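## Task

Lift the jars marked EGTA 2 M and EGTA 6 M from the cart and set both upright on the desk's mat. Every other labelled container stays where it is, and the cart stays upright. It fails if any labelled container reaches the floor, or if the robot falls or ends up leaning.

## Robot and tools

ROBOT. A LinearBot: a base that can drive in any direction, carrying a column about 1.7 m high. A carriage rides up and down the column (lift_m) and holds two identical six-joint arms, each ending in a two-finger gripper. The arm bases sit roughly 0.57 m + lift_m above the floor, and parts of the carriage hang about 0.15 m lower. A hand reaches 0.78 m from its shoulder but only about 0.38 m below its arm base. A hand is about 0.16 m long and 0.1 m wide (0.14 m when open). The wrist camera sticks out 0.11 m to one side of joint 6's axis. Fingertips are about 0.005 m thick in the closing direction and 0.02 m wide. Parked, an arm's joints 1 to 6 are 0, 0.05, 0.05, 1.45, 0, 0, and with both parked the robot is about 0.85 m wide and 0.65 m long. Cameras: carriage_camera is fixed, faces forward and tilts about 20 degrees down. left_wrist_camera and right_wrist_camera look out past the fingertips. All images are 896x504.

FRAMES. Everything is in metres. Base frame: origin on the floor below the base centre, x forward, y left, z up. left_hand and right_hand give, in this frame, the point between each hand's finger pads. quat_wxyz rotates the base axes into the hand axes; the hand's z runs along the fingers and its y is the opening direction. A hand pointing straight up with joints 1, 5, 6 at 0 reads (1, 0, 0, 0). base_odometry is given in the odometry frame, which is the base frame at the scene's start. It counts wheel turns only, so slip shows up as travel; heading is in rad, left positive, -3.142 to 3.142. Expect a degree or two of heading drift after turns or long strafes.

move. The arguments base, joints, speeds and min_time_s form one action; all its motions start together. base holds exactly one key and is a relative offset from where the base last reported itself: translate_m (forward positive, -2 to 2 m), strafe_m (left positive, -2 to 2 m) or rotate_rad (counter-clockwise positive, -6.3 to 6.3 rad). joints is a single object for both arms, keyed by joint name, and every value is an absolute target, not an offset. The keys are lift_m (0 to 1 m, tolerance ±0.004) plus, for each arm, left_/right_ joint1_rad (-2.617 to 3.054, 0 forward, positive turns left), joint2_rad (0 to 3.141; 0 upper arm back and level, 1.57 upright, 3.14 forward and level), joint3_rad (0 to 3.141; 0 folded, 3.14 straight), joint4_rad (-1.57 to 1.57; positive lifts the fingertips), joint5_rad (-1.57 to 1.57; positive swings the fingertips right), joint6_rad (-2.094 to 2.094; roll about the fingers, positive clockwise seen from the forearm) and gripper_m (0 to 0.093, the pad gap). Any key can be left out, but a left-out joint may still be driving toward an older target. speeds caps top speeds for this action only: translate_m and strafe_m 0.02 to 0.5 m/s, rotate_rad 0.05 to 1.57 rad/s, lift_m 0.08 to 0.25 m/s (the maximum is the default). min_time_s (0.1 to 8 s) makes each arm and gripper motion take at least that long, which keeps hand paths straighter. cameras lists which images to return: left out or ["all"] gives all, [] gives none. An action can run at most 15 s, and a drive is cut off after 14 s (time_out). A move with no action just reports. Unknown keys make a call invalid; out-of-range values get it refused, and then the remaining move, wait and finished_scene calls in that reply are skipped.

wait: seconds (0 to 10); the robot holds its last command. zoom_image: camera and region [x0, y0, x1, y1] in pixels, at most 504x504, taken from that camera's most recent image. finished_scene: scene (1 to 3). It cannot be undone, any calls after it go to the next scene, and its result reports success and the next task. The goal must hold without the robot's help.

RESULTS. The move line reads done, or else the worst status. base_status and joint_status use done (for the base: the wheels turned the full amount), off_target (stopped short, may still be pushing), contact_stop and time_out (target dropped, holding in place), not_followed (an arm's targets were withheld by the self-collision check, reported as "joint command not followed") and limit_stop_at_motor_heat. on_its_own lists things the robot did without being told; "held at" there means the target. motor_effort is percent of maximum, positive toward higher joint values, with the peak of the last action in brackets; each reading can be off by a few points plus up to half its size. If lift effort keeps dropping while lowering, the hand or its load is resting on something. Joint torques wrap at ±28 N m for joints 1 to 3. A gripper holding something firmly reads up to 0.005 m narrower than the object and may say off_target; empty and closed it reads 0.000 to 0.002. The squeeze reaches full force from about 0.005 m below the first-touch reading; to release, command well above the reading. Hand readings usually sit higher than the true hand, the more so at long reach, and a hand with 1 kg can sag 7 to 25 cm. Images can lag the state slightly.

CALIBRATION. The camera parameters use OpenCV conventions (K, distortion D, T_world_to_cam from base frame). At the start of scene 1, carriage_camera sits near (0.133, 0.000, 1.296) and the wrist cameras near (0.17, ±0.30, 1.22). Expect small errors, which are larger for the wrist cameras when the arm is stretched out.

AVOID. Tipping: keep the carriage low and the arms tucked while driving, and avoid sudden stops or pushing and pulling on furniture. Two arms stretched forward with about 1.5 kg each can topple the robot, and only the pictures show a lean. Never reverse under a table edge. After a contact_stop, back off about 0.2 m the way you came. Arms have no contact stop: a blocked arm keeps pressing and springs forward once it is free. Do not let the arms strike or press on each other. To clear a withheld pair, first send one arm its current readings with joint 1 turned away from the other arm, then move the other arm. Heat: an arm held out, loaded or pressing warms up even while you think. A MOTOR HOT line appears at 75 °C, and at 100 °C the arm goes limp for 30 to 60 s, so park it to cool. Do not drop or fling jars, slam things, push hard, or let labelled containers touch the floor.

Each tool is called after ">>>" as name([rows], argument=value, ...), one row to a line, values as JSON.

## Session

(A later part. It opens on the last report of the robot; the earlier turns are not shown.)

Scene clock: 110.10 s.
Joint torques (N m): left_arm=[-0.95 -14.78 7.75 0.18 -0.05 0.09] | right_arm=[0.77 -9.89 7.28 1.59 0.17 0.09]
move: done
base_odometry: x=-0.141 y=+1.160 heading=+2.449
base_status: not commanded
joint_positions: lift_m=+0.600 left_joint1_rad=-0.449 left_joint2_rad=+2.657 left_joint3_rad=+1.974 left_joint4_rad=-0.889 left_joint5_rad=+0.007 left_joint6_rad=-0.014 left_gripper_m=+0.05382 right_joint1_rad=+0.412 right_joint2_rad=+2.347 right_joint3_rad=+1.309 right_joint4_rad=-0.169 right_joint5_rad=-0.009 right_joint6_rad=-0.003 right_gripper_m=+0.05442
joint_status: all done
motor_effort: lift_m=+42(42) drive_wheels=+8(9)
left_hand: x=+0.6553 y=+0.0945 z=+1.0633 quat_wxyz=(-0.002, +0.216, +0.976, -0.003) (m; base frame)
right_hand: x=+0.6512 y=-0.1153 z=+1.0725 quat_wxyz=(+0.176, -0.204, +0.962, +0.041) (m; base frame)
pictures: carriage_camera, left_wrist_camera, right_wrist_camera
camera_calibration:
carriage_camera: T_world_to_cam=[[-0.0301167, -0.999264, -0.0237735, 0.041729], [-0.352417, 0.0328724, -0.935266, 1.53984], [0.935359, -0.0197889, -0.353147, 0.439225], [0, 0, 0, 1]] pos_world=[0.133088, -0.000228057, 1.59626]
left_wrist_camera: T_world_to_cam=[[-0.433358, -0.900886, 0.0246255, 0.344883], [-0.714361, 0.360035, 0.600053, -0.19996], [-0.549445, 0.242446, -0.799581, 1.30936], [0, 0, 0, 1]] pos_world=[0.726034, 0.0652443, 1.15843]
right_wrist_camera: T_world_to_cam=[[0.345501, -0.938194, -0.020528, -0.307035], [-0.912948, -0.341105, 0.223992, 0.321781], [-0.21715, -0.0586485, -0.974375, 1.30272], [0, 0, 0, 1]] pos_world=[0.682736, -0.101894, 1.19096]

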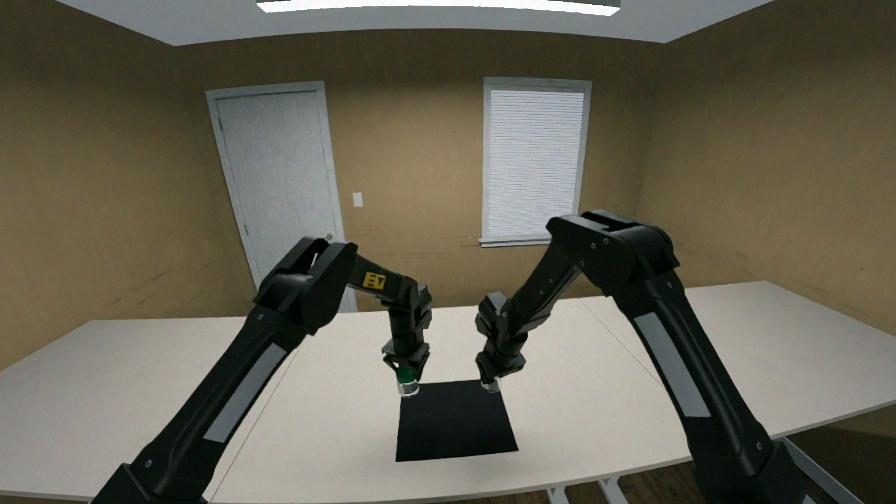

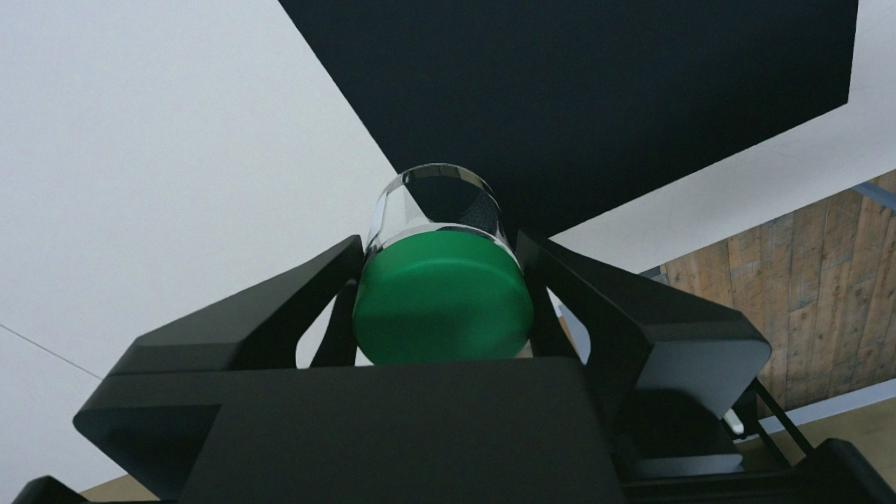

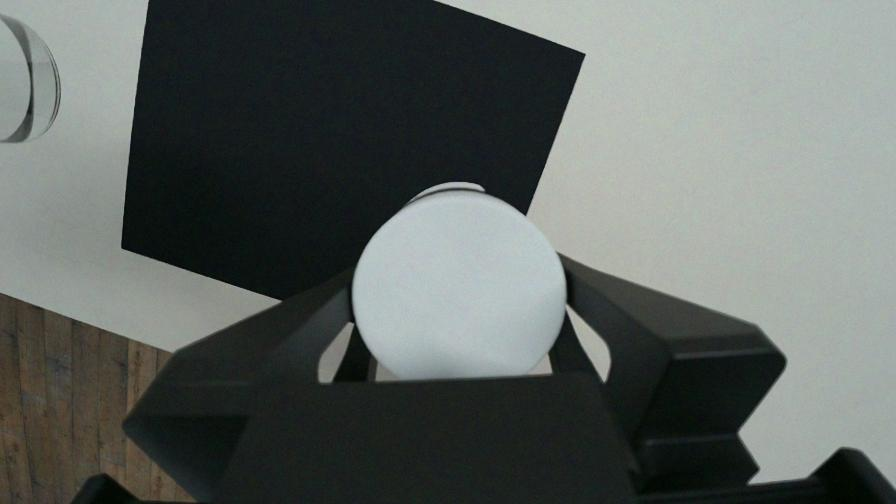

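>>> move(joints={"left_joint1_rad":-0.52,"lift_m":0.525}, speeds={"lift_m":0.08})

Scene clock: 113.13 s.
Joint torques (N m): left_arm=[0.08 -15.56 7.21 0.19 -0.04 0.09] | right_arm=[0.75 -10.55 6.84 1.52 0.17 0.1]
move: done
base_odometry: x=-0.141 y=+1.160 heading=+2.449
base_status: not commanded
joint_positions: lift_m=+0.525 left_joint1_rad=-0.525 left_joint2_rad=+2.665 left_joint3_rad=+1.980 left_joint4_rad=-0.893 left_joint5_rad=+0.006 left_joint6_rad=-0.014 left_gripper_m=+0.05382 right_joint1_rad=+0.412 right_joint2_rad=+2.353 right_joint3_rad=+1.314 right_joint4_rad=-0.164 right_joint5_rad=-0.009 right_joint6_rad=-0.003 right_gripper_m=+0.05442
joint_status: all done
motor_effort: lift_m=+36(36) drive_wheels=+8(9)
left_hand: x=+0.6378 y=+0.0627 z=+0.9865 quat_wxyz=(-0.004, +0.253, +0.968, -0.002) (m; base frame)
right_hand: x=+0.6527 y=-0.1146 z=+0.9968 quat_wxyz=(+0.178, -0.204, +0.962, +0.041) (m; base frame)
pictures: carriage_camera, left_wrist_camera, right_wrist_camera
camera_calibration:
carriage_camera: T_world_to_cam=[[-0.0301167, -0.999264, -0.0237735, 0.0399583], [-0.352417, 0.0328724, -0.935266, 1.47018], [0.935359, -0.0197889, -0.353147, 0.412922], [0, 0, 0, 1]] pos_world=[0.133088, -0.000228057, 1.52178]
left_wrist_camera: T_world_to_cam=[[-0.500333, -0.865504, 0.0238585, 0.351732], [-0.682444, 0.411168, 0.604326, -0.182747], [-0.532857, 0.286083, -0.796379, 1.22956], [0, 0, 0, 1]] pos_world=[0.706446, 0.027811, 1.08124]
right_wrist_camera: T_world_to_cam=[[0.345566, -0.938165, -0.0207311, -0.308327], [-0.913648, -0.341411, 0.22065, 0.344112], [-0.214084, -0.0573081, -0.975133, 1.22822], [0, 0, 0, 1]] pos_world=[0.683886, -0.101392, 1.11535]

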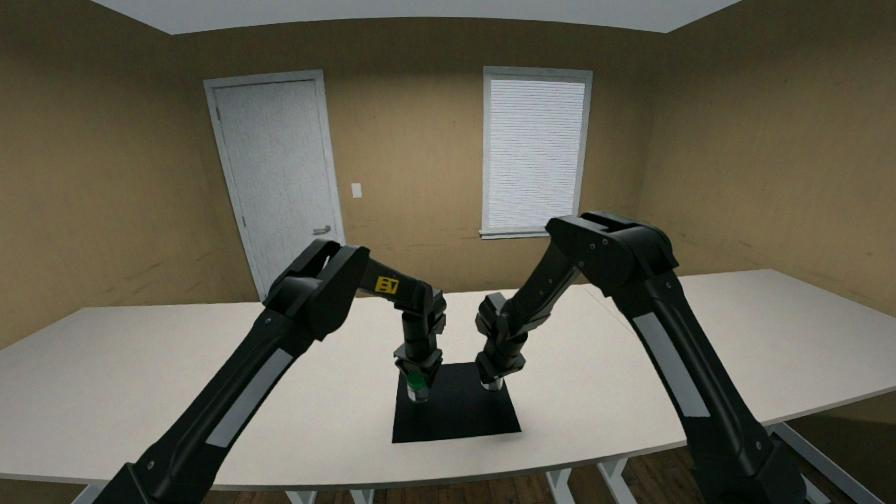

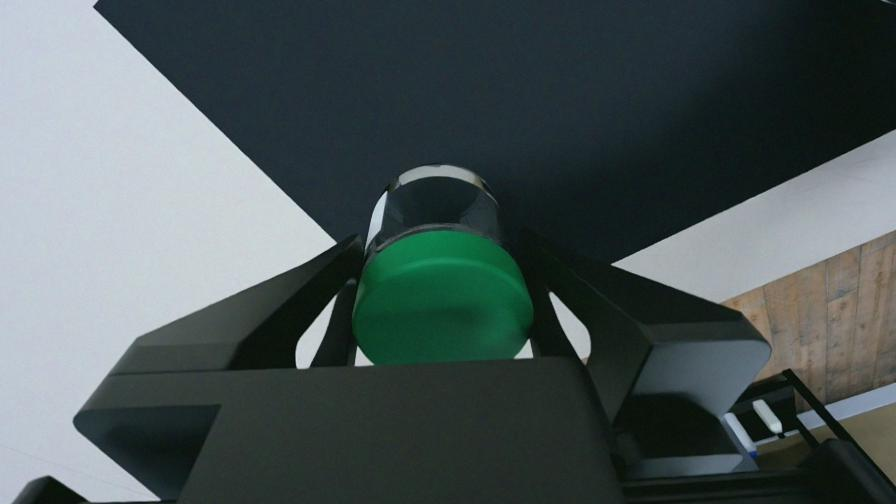

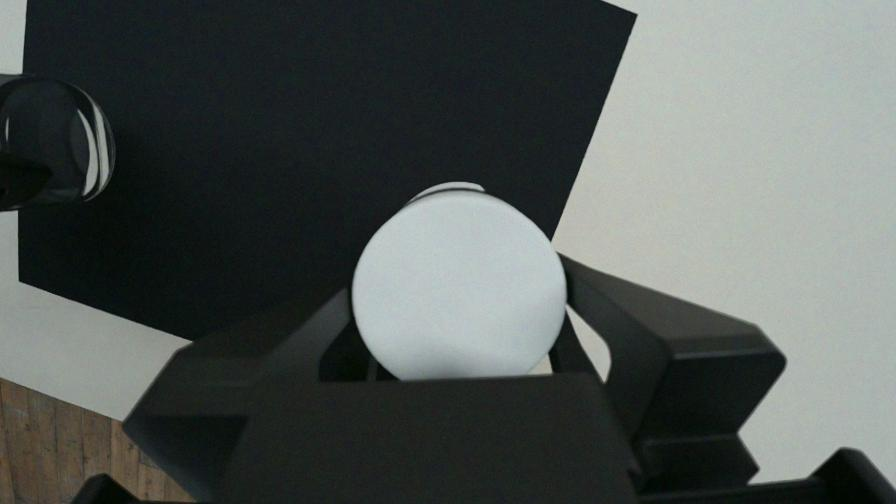

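>>> move(joints={"right_joint1_rad":0.455}, min_time_s=0.8, cameras=[])

>>> move(joints={"lift_m":0.515}, speeds={"lift_m":0.08}, cameras=["carriage_camera"])

>>> zoom_image(camera="carriage_camera", region=[380, 340, 540, 450])

Scene clock: 115.03 s.
Joint torques (N m): left_arm=[0.02 -15.58 7.21 0.2 -0.04 0.09] | right_arm=[0.65 -10.54 6.86 1.52 0.17 0.09]
move: done
base_odometry: x=-0.141 y=+1.160 heading=+2.449
base_status: not commanded
joint_positions: lift_m=+0.525 left_joint1_rad=-0.525 left_joint2_rad=+2.665 left_joint3_rad=+1.980 left_joint4_rad=-0.893 left_joint5_rad=+0.006 left_joint6_rad=-0.014 left_gripper_m=+0.05382 right_joint1_rad=+0.451 right_joint2_rad=+2.353 right_joint3_rad=+1.314 right_joint4_rad=-0.164 right_joint5_rad=-0.009 right_joint6_rad=-0.003 right_gripper_m=+0.05442
joint_status: all done
motor_effort: lift_m=+36(36) drive_wheels=+9(9)
left_hand: x=+0.6378 y=+0.0627 z=+0.9865 quat_wxyz=(-0.004, +0.253, +0.968, -0.002) (m; base frame)
right_hand: x=+0.6450 y=-0.0980 z=+0.9968 quat_wxyz=(+0.177, -0.222, +0.958, +0.045) (m; base frame)
pictures: none
No camera images: "cameras" was empty.

Scene clock: 115.83 s.
Joint torques (N m): left_arm=[-0.12 -16.12 6.98 0.18 -0.04 0.09] | right_arm=[0.61 -10.93 6.65 1.48 0.18 0.1]
move: done
base_odometry: x=-0.141 y=+1.160 heading=+2.449
base_status: not commanded
joint_positions: lift_m=+0.515 left_joint1_rad=-0.525 left_joint2_rad=+2.671 left_joint3_rad=+1.983 left_joint4_rad=-0.895 left_joint5_rad=+0.006 left_joint6_rad=-0.014 left_gripper_m=+0.05382 right_joint1_rad=+0.451 right_joint2_rad=+2.357 right_joint3_rad=+1.316 right_joint4_rad=-0.161 right_joint5_rad=-0.009 right_joint6_rad=-0.003 right_gripper_m=+0.05442
joint_status: all done
motor_effort: lift_m=+35(36) drive_wheels=+9(10)
left_hand: x=+0.6372 y=+0.0630 z=+0.9747 quat_wxyz=(-0.006, +0.253, +0.968, -0.001) (m; base frame)
right_hand: x=+0.6457 y=-0.0977 z=+0.9858 quat_wxyz=(+0.178, -0.222, +0.958, +0.045) (m; base frame)
pictures: carriage_camera
camera_calibration:
carriage_camera: T_world_to_cam=[[-0.0301167, -0.999264, -0.0237735, 0.0397202], [-0.352417, 0.0328724, -0.935266, 1.46081], [0.935359, -0.0197889, -0.353147, 0.409386], [0, 0, 0, 1]] pos_world=[0.133088, -0.000228057, 1.51177]

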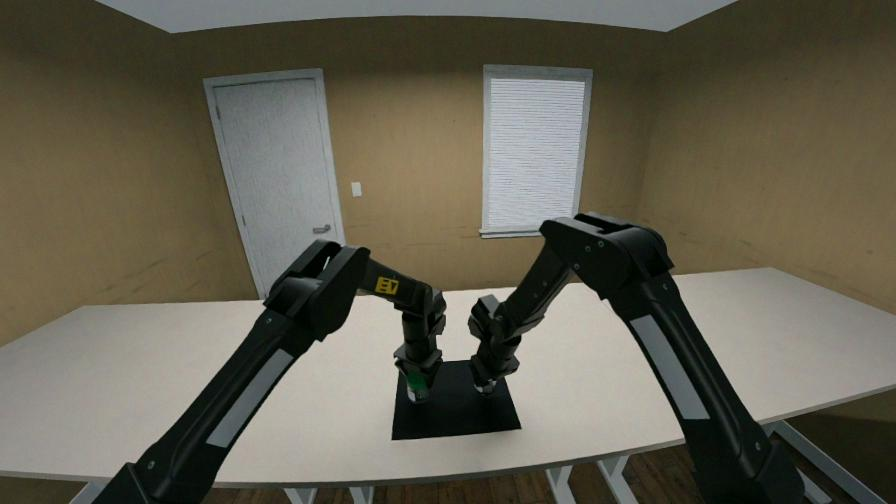

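Scaled by 3.150.

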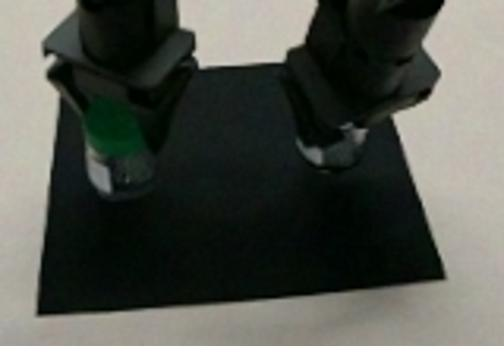

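>>> move(joints={"lift_m":0.507}, speeds={"lift_m":0.08}, cameras=[])

>>> move(joints={"lift_m":0.5}, speeds={"lift_m":0.08}, cameras=["left_wrist_camera","right_wrist_camera"])

Scene clock: 117.03 s.
Joint torques (N m): left_arm=[-0.05 -16.39 6.83 0.2 -0.04 0.1] | right_arm=[0.59 -11.02 6.52 1.47 0.17 0.1]
move: done
base_odometry: x=-0.141 y=+1.160 heading=+2.450
base_status: not commanded
joint_positions: lift_m=+0.507 left_joint1_rad=-0.525 left_joint2_rad=+2.674 left_joint3_rad=+1.985 left_joint4_rad=-0.897 left_joint5_rad=+0.006 left_joint6_rad=-0.014 left_gripper_m=+0.05382 right_joint1_rad=+0.451 right_joint2_rad=+2.360 right_joint3_rad=+1.318 right_joint4_rad=-0.160 right_joint5_rad=-0.009 right_joint6_rad=-0.003 right_gripper_m=+0.05442
joint_status: all done
motor_effort: lift_m=+36(37) drive_wheels=+9(10)
left_hand: x=+0.6365 y=+0.0634 z=+0.9654 quat_wxyz=(-0.008, +0.253, +0.968, -0.001) (m; base frame)
right_hand: x=+0.6462 y=-0.0974 z=+0.9773 quat_wxyz=(+0.178, -0.222, +0.958, +0.045) (m; base frame)
pictures: none
No camera images: "cameras" was empty.

Scene clock: 117.73 s.
Joint torques (N m): left_arm=[-0.02 -16.85 6.75 0.23 -0.04 0.09] | right_arm=[0.62 -11.38 6.41 1.46 0.17 0.1]
move: done
base_odometry: x=-0.141 y=+1.160 heading=+2.450
base_status: not commanded
joint_positions: lift_m=+0.500 left_joint1_rad=-0.525 left_joint2_rad=+2.677 left_joint3_rad=+1.986 left_joint4_rad=-0.899 left_joint5_rad=+0.006 left_joint6_rad=-0.014 left_gripper_m=+0.05382 right_joint1_rad=+0.451 right_joint2_rad=+2.362 right_joint3_rad=+1.319 right_joint4_rad=-0.158 right_joint5_rad=-0.009 right_joint6_rad=-0.003 right_gripper_m=+0.05442
joint_status: all done
motor_effort: lift_m=+36(37) drive_wheels=+9(11)
left_hand: x=+0.6360 y=+0.0639 z=+0.9572 quat_wxyz=(-0.010, +0.252, +0.968, +0.000) (m; base frame)
right_hand: x=+0.6463 y=-0.0974 z=+0.9697 quat_wxyz=(+0.178, -0.222, +0.958, +0.045) (m; base frame)
pictures: left_wrist_camera, right_wrist_camera
camera_calibration:
left_wrist_camera: T_world_to_cam=[[-0.499759, -0.865836, 0.0238466, 0.352282], [-0.676367, 0.407301, 0.613705, -0.179349], [-0.54108, 0.290575, -0.789176, 1.20303], [0, 0, 0, 1]] pos_world=[0.705686, 0.0284961, 1.05107]
right_wrist_camera: T_world_to_cam=[[0.381843, -0.923992, -0.0208665, -0.31245], [-0.900127, -0.376913, 0.21842, 0.340116], [-0.209683, -0.0646196, -0.975632, 1.1983], [0, 0, 0, 1]] pos_world=[0.676718, -0.0830738, 1.08829]

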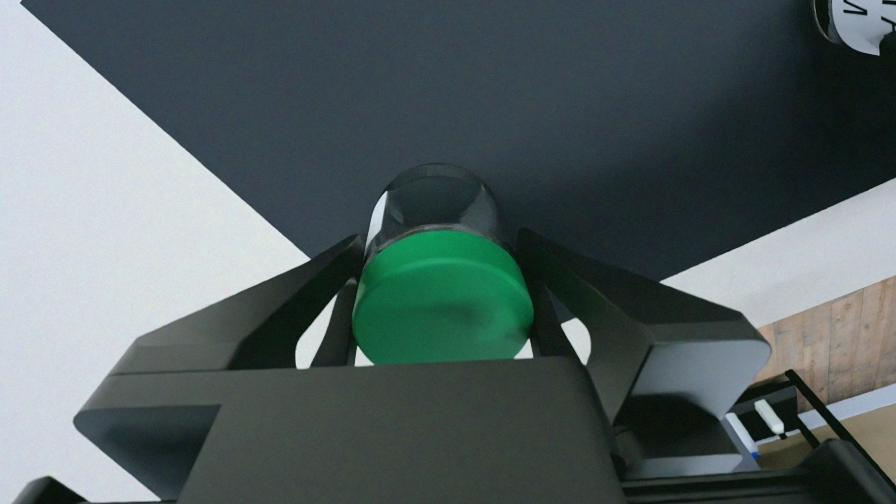

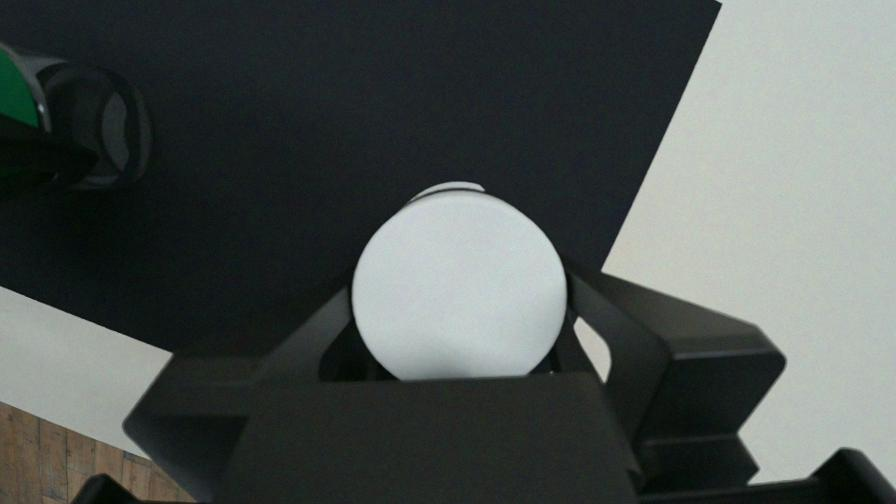

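>>> move(joints={"lift_m":0.49}, speeds={"lift_m":0.08}, cameras=[])

>>> move(joints={"lift_m":0.482}, speeds={"lift_m":0.08}, cameras=["left_wrist_camera","right_wrist_camera","carriage_camera"])

>>> zoom_image(camera="carriage_camera", region=[380, 340, 540, 450])

Scene clock: 118.93 s.
Joint torques (N m): left_arm=[-0.06 -15.66 5.91 0.47 -0.04 0.08] | right_arm=[0.58 -11.4 6.37 1.43 0.17 0.09]
move: done
base_odometry: x=-0.141 y=+1.160 heading=+2.450
base_status: not commanded
joint_positions: lift_m=+0.491 left_joint1_rad=-0.524 left_joint2_rad=+2.668 left_joint3_rad=+1.997 left_joint4_rad=-0.923 left_joint5_rad=+0.006 left_joint6_rad=-0.013 left_gripper_m=+0.05382 right_joint1_rad=+0.451 right_joint2_rad=+2.362 right_joint3_rad=+1.320 right_joint4_rad=-0.155 right_joint5_rad=-0.009 right_joint6_rad=-0.003 right_gripper_m=+0.05442
joint_status: all done
motor_effort: lift_m=+32(34) drive_wheels=+8(9)
left_hand: x=+0.6361 y=+0.0641 z=+0.9546 quat_wxyz=(-0.012, +0.253, +0.967, +0.000) (m; base frame)
right_hand: x=+0.6472 y=-0.0967 z=+0.9605 quat_wxyz=(+0.180, -0.222, +0.957, +0.046) (m; base frame)
pictures: none
No camera images: "cameras" was empty.

Scene clock: 119.40 s.
Joint torques (N m): left_arm=[-0.02 -14.45 5.57 0.66 -0.04 0.09] | right_arm=[0.53 -9.7 6.37 1.6 0.17 0.09]
move: done
base_odometry: x=-0.141 y=+1.160 heading=+2.450
base_status: not commanded
joint_positions: lift_m=+0.483 left_joint1_rad=-0.524 left_joint2_rad=+2.655 left_joint3_rad=+2.001 left_joint4_rad=-0.942 left_joint5_rad=+0.006 left_joint6_rad=-0.013 left_gripper_m=+0.05382 right_joint1_rad=+0.451 right_joint2_rad=+2.346 right_joint3_rad=+1.321 right_joint4_rad=-0.171 right_joint5_rad=-0.009 right_joint6_rad=-0.003 right_gripper_m=+0.05442
joint_status: all done
motor_effort: lift_m=+30(31) drive_wheels=-4(9)
left_hand: x=+0.6360 y=+0.0641 z=+0.9537 quat_wxyz=(-0.013, +0.253, +0.967, +0.000) (m; base frame)
right_hand: x=+0.6476 y=-0.0966 z=+0.9588 quat_wxyz=(+0.181, -0.222, +0.957, +0.046) (m; base frame)
pictures: carriage_camera, left_wrist_camera, right_wrist_camera
camera_calibration:
carriage_camera: T_world_to_cam=[[-0.0301167, -0.999264, -0.0237735, 0.0389462], [-0.352417, 0.0328724, -0.935266, 1.43036], [0.935359, -0.0197889, -0.353147, 0.397888], [0, 0, 0, 1]] pos_world=[0.133088, -0.000228057, 1.4792]
left_wrist_camera: T_world_to_cam=[[-0.500309, -0.865518, 0.0238681, 0.352856], [-0.673206, 0.406184, 0.617906, -0.183225], [-0.544504, 0.293076, -0.785889, 1.19911], [0, 0, 0, 1]] pos_world=[0.706108, 0.028397, 1.04716]
right_wrist_camera: T_world_to_cam=[[0.381967, -0.92393, -0.0213209, -0.312045], [-0.901141, -0.377466, 0.213224, 0.34954], [-0.205052, -0.0622312, -0.976771, 1.18637], [0, 0, 0, 1]] pos_world=[0.677443, -0.0825394, 1.07763]

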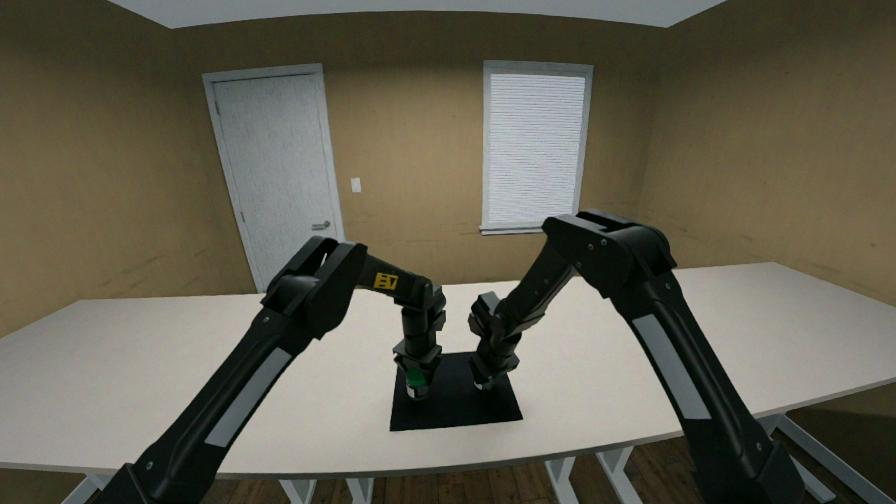

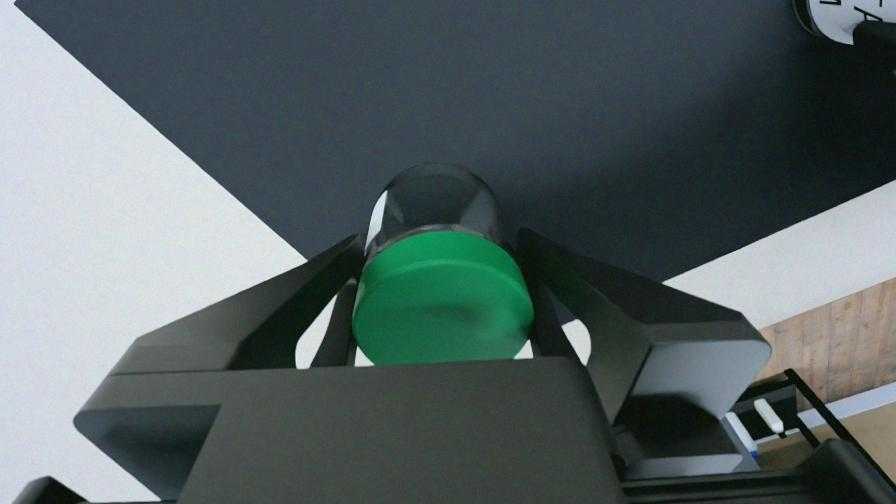

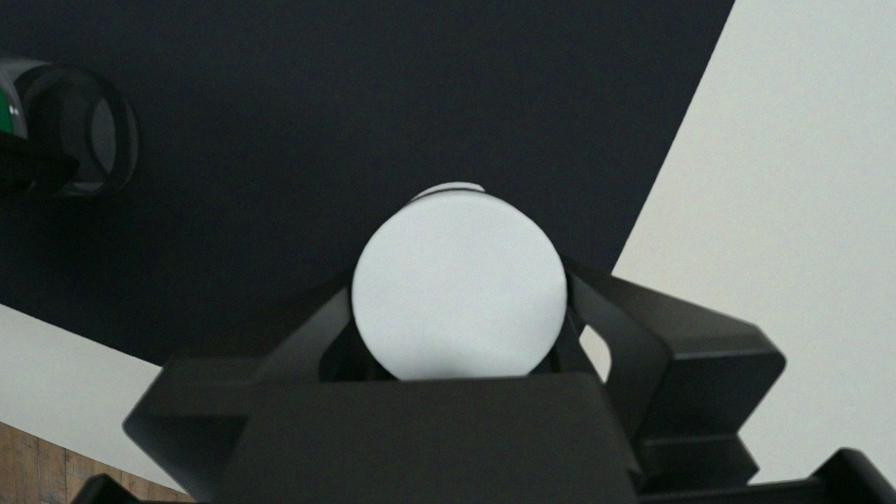

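Scaled by 3.150.

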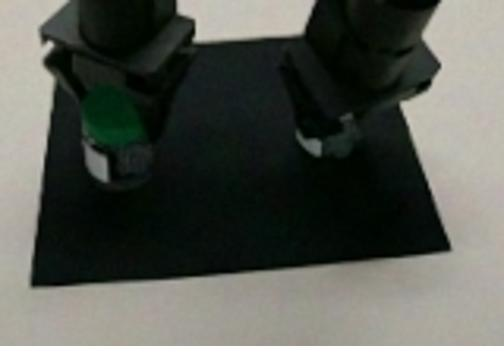

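>>> move(joints={"left_gripper_m":0.093,"right_gripper_m":0.093,"lift_m":0.487}, speeds={"lift_m":0.08}, min_time_s=2.5)

Scene clock: 122.67 s.
Joint torques (N m): left_arm=[-0.06 -14.82 5.6 0.4 -0.04 0.08] | right_arm=[0.59 -10.1 6.32 1.55 0.17 0.09]
move: done
base_odometry: x=-0.141 y=+1.160 heading=+2.450
base_status: not commanded
joint_positions: lift_m=+0.487 left_joint1_rad=-0.524 left_joint2_rad=+2.657 left_joint3_rad=+2.001 left_joint4_rad=-0.913 left_joint5_rad=+0.006 left_joint6_rad=-0.013 left_gripper_m=+0.09296 right_joint1_rad=+0.451 right_joint2_rad=+2.348 right_joint3_rad=+1.321 right_joint4_rad=-0.164 right_joint5_rad=-0.009 right_joint6_rad=-0.003 right_gripper_m=+0.09290
joint_status: all done
motor_effort: lift_m=+44(49) drive_wheels=+8(9)
left_hand: x=+0.6419 y=+0.0609 z=+0.9565 quat_wxyz=(+0.000, +0.253, +0.968, -0.003) (m; base frame)
right_hand: x=+0.6486 y=-0.0961 z=+0.9623 quat_wxyz=(+0.183, -0.222, +0.957, +0.046) (m; base frame)
pictures: carriage_camera, left_wrist_camera, right_wrist_camera
camera_calibration:
carriage_camera: T_world_to_cam=[[-0.0301167, -0.999264, -0.0237735, 0.039039], [-0.352417, 0.0328724, -0.935266, 1.43401], [0.935359, -0.0197889, -0.353147, 0.399267], [0, 0, 0, 1]] pos_world=[0.133088, -0.000228057, 1.48311]
left_wrist_camera: T_world_to_cam=[[-0.500531, -0.86539, 0.023863, 0.353114], [-0.687404, 0.41404, 0.596697, -0.150818], [-0.526255, 0.282261, -0.802112, 1.20984], [0, 0, 0, 1]] pos_world=[0.709757, 0.0265342, 1.05199]
right_wrist_camera: T_world_to_cam=[[0.382063, -0.923884, -0.0216149, -0.311676], [-0.902082, -0.377922, 0.208383, 0.355141], [-0.200691, -0.060117, -0.977808, 1.18843], [0, 0, 0, 1]] pos_world=[0.677953, -0.0822922, 1.08131]

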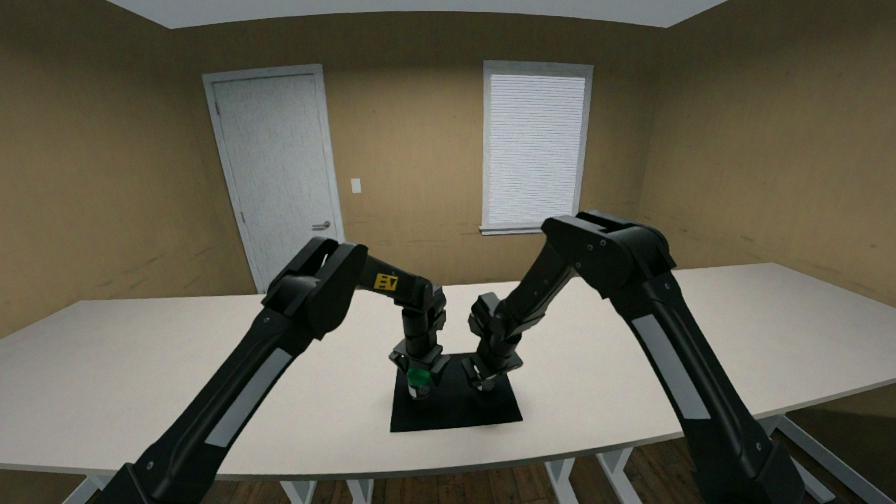

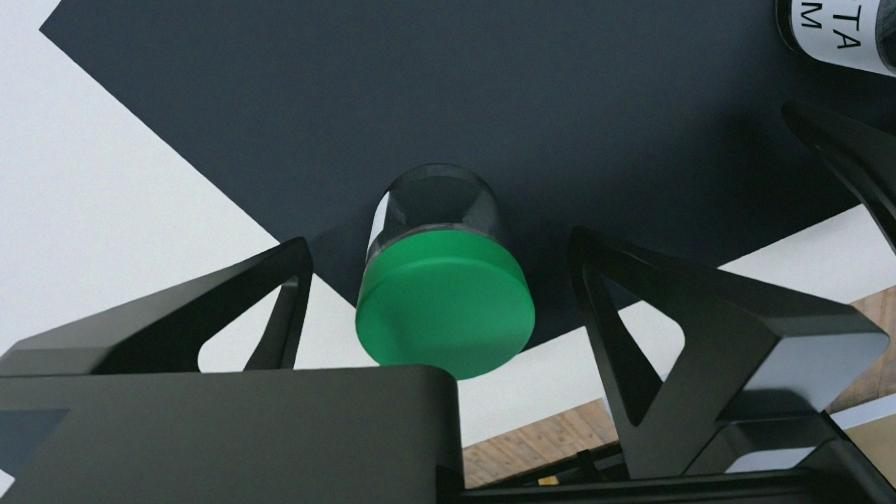

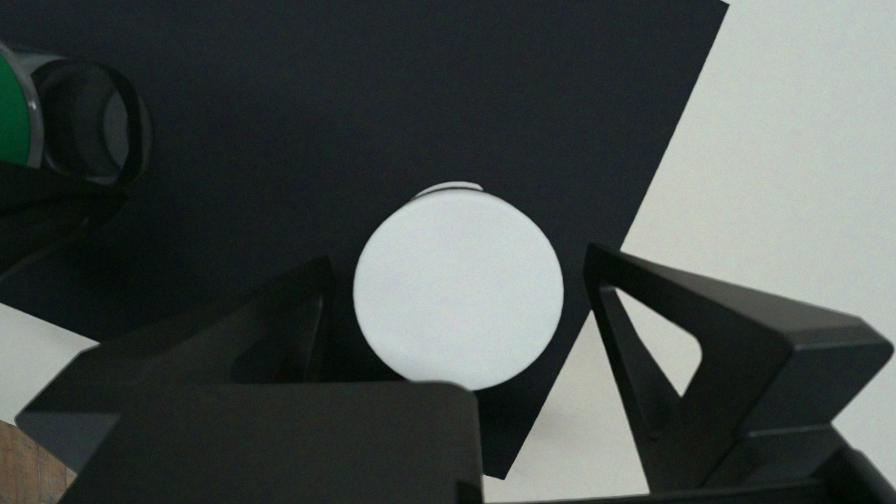

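Released. Rise.

>>> move(joints={"lift_m":0.64}, speeds={"lift_m":0.12}, cameras=[])

>>> move(base={"translate_m":-0.3}, speeds={"translate_m":0.25}, cameras=["carriage_camera"])

>>> zoom_image(camera="carriage_camera", region=[360, 300, 540, 420])

Scene clock: 125.10 s.
Joint torques (N m): left_arm=[-0.08 -15.76 5.5 0.34 -0.04 0.08] | right_arm=[0.57 -10.77 6.28 1.46 0.17 0.09]
move: done
base_odometry: x=-0.141 y=+1.160 heading=+2.450
base_status: not commanded
joint_positions: lift_m=+0.640 left_joint1_rad=-0.524 left_joint2_rad=+2.667 left_joint3_rad=+2.001 left_joint4_rad=-0.907 left_joint5_rad=+0.006 left_joint6_rad=-0.013 left_gripper_m=+0.09296 right_joint1_rad=+0.451 right_joint2_rad=+2.356 right_joint3_rad=+1.321 right_joint4_rad=-0.157 right_joint5_rad=-0.009 right_joint6_rad=-0.003 right_gripper_m=+0.09290
joint_status: all done
motor_effort: lift_m=+41(50) drive_wheels=+8(9)
left_hand: x=+0.6410 y=+0.0615 z=+1.1049 quat_wxyz=(-0.002, +0.253, +0.968, -0.002) (m; base frame)
right_hand: x=+0.6486 y=-0.0961 z=+1.1128 quat_wxyz=(+0.183, -0.222, +0.957, +0.046) (m; base frame)
pictures: none
No camera images: "cameras" was empty.

Scene clock: 127.60 s.
Joint torques (N m): left_arm=[0.03 -15.76 5.6 0.29 -0.04 0.08] | right_arm=[0.42 -10.58 6.3 1.45 0.17 0.09]
move: done
base_odometry: x=+0.090 y=+0.969 heading=+2.449
base_status: done
joint_positions: lift_m=+0.640 left_joint1_rad=-0.523 left_joint2_rad=+2.667 left_joint3_rad=+2.001 left_joint4_rad=-0.905 left_joint5_rad=+0.006 left_joint6_rad=-0.013 left_gripper_m=+0.09296 right_joint1_rad=+0.454 right_joint2_rad=+2.356 right_joint3_rad=+1.321 right_joint4_rad=-0.156 right_joint5_rad=-0.009 right_joint6_rad=-0.003 right_gripper_m=+0.09290
joint_status: not commanded
motor_effort: lift_m=+41(42) drive_wheels=-4(23)
left_hand: x=+0.6416 y=+0.0613 z=+1.1049 quat_wxyz=(-0.001, +0.252, +0.968, -0.003) (m; base frame)
right_hand: x=+0.6482 y=-0.0951 z=+1.1129 quat_wxyz=(+0.183, -0.223, +0.956, +0.046) (m; base frame)
pictures: carriage_camera
camera_calibration:
carriage_camera: T_world_to_cam=[[-0.0301167, -0.999264, -0.0237735, 0.0426805], [-0.352417, 0.0328724, -0.935266, 1.57727], [0.935359, -0.0197889, -0.353147, 0.45336], [0, 0, 0, 1]] pos_world=[0.133088, -0.000228057, 1.63628]

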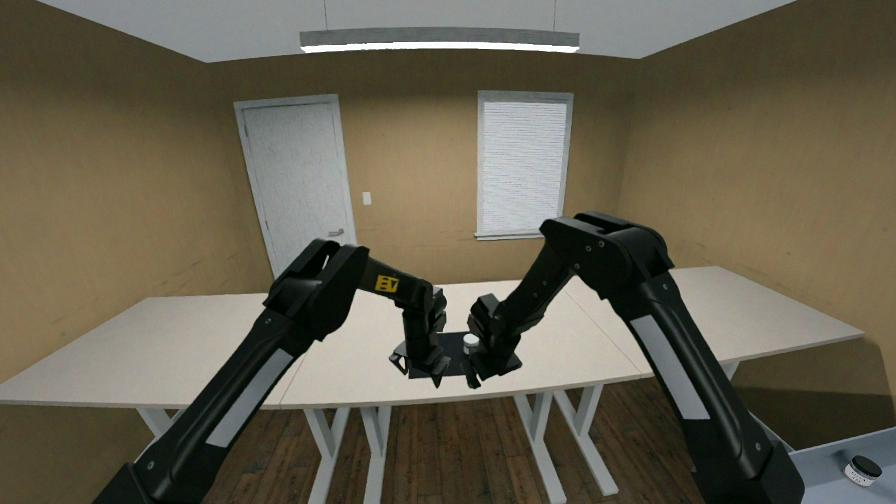

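Scaled by 2.800.

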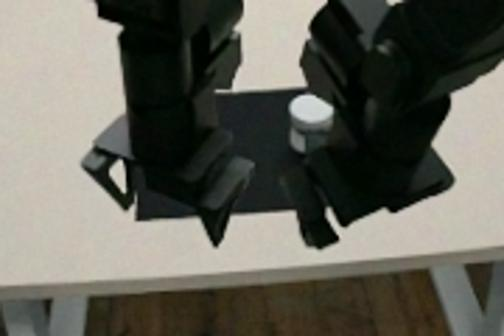

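Park and verify.

>>> move(joints={"left_joint1_rad":0.2,"right_joint1_rad":-0.2}, min_time_s=1, cameras=["carriage_camera"])

>>> zoom_image(camera="carriage_camera", region=[360, 300, 540, 420])

Scene clock: 129.40 s.
Joint torques (N m): left_arm=[-0.72 -15.79 5.61 0.23 0.03 0.08] | right_arm=[0.51 -10.8 6.26 1.43 0.13 0.09]
move: done
base_odometry: x=+0.090 y=+0.969 heading=+2.449
base_status: not commanded
joint_positions: lift_m=+0.640 left_joint1_rad=+0.205 left_joint2_rad=+2.667 left_joint3_rad=+2.001 left_joint4_rad=-0.894 left_joint5_rad=+0.000 left_joint6_rad=-0.013 left_gripper_m=+0.09297 right_joint1_rad=-0.202 right_joint2_rad=+2.356 right_joint3_rad=+1.321 right_joint4_rad=-0.154 right_joint5_rad=-0.005 right_joint6_rad=-0.003 right_gripper_m=+0.09290
joint_status: all done
motor_effort: lift_m=+41(42) drive_wheels=-3(8)
left_hand: x=+0.6994 y=+0.4037 z=+1.1049 quat_wxyz=(+0.005, -0.109, +0.994, +0.001) (m; base frame)
right_hand: x=+0.6879 y=-0.3989 z=+1.1131 quat_wxyz=(+0.189, +0.097, +0.977, -0.017) (m; base frame)
pictures: carriage_camera
camera_calibration:
carriage_camera: T_world_to_cam=[[-0.0301167, -0.999264, -0.0237735, 0.0426805], [-0.352417, 0.0328724, -0.935266, 1.57727], [0.935359, -0.0197889, -0.353147, 0.45336], [0, 0, 0, 1]] pos_world=[0.133088, -0.000228057, 1.63628]

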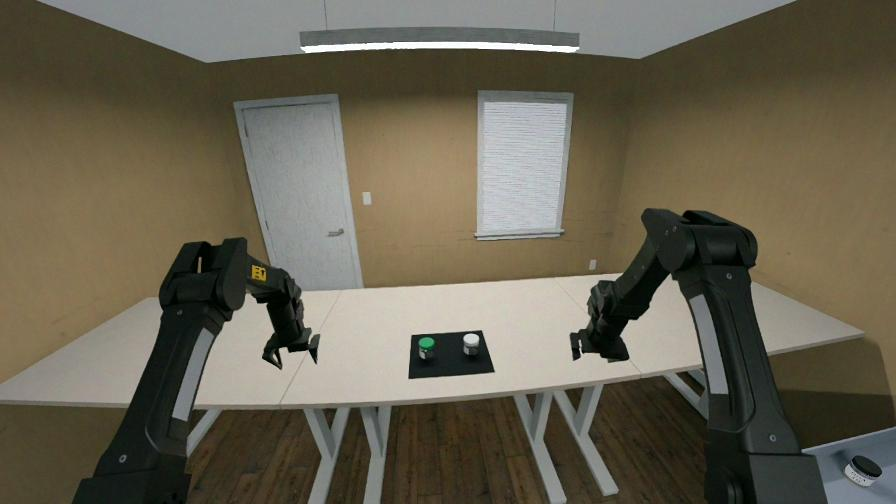

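Scaled by 2.800.

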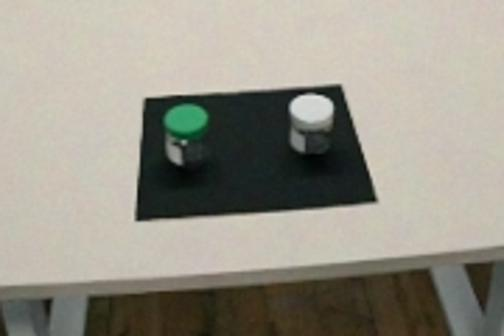

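Upright, both on the mat.

>>> finished_scene(scene=2)

The scene is finished: the task was done.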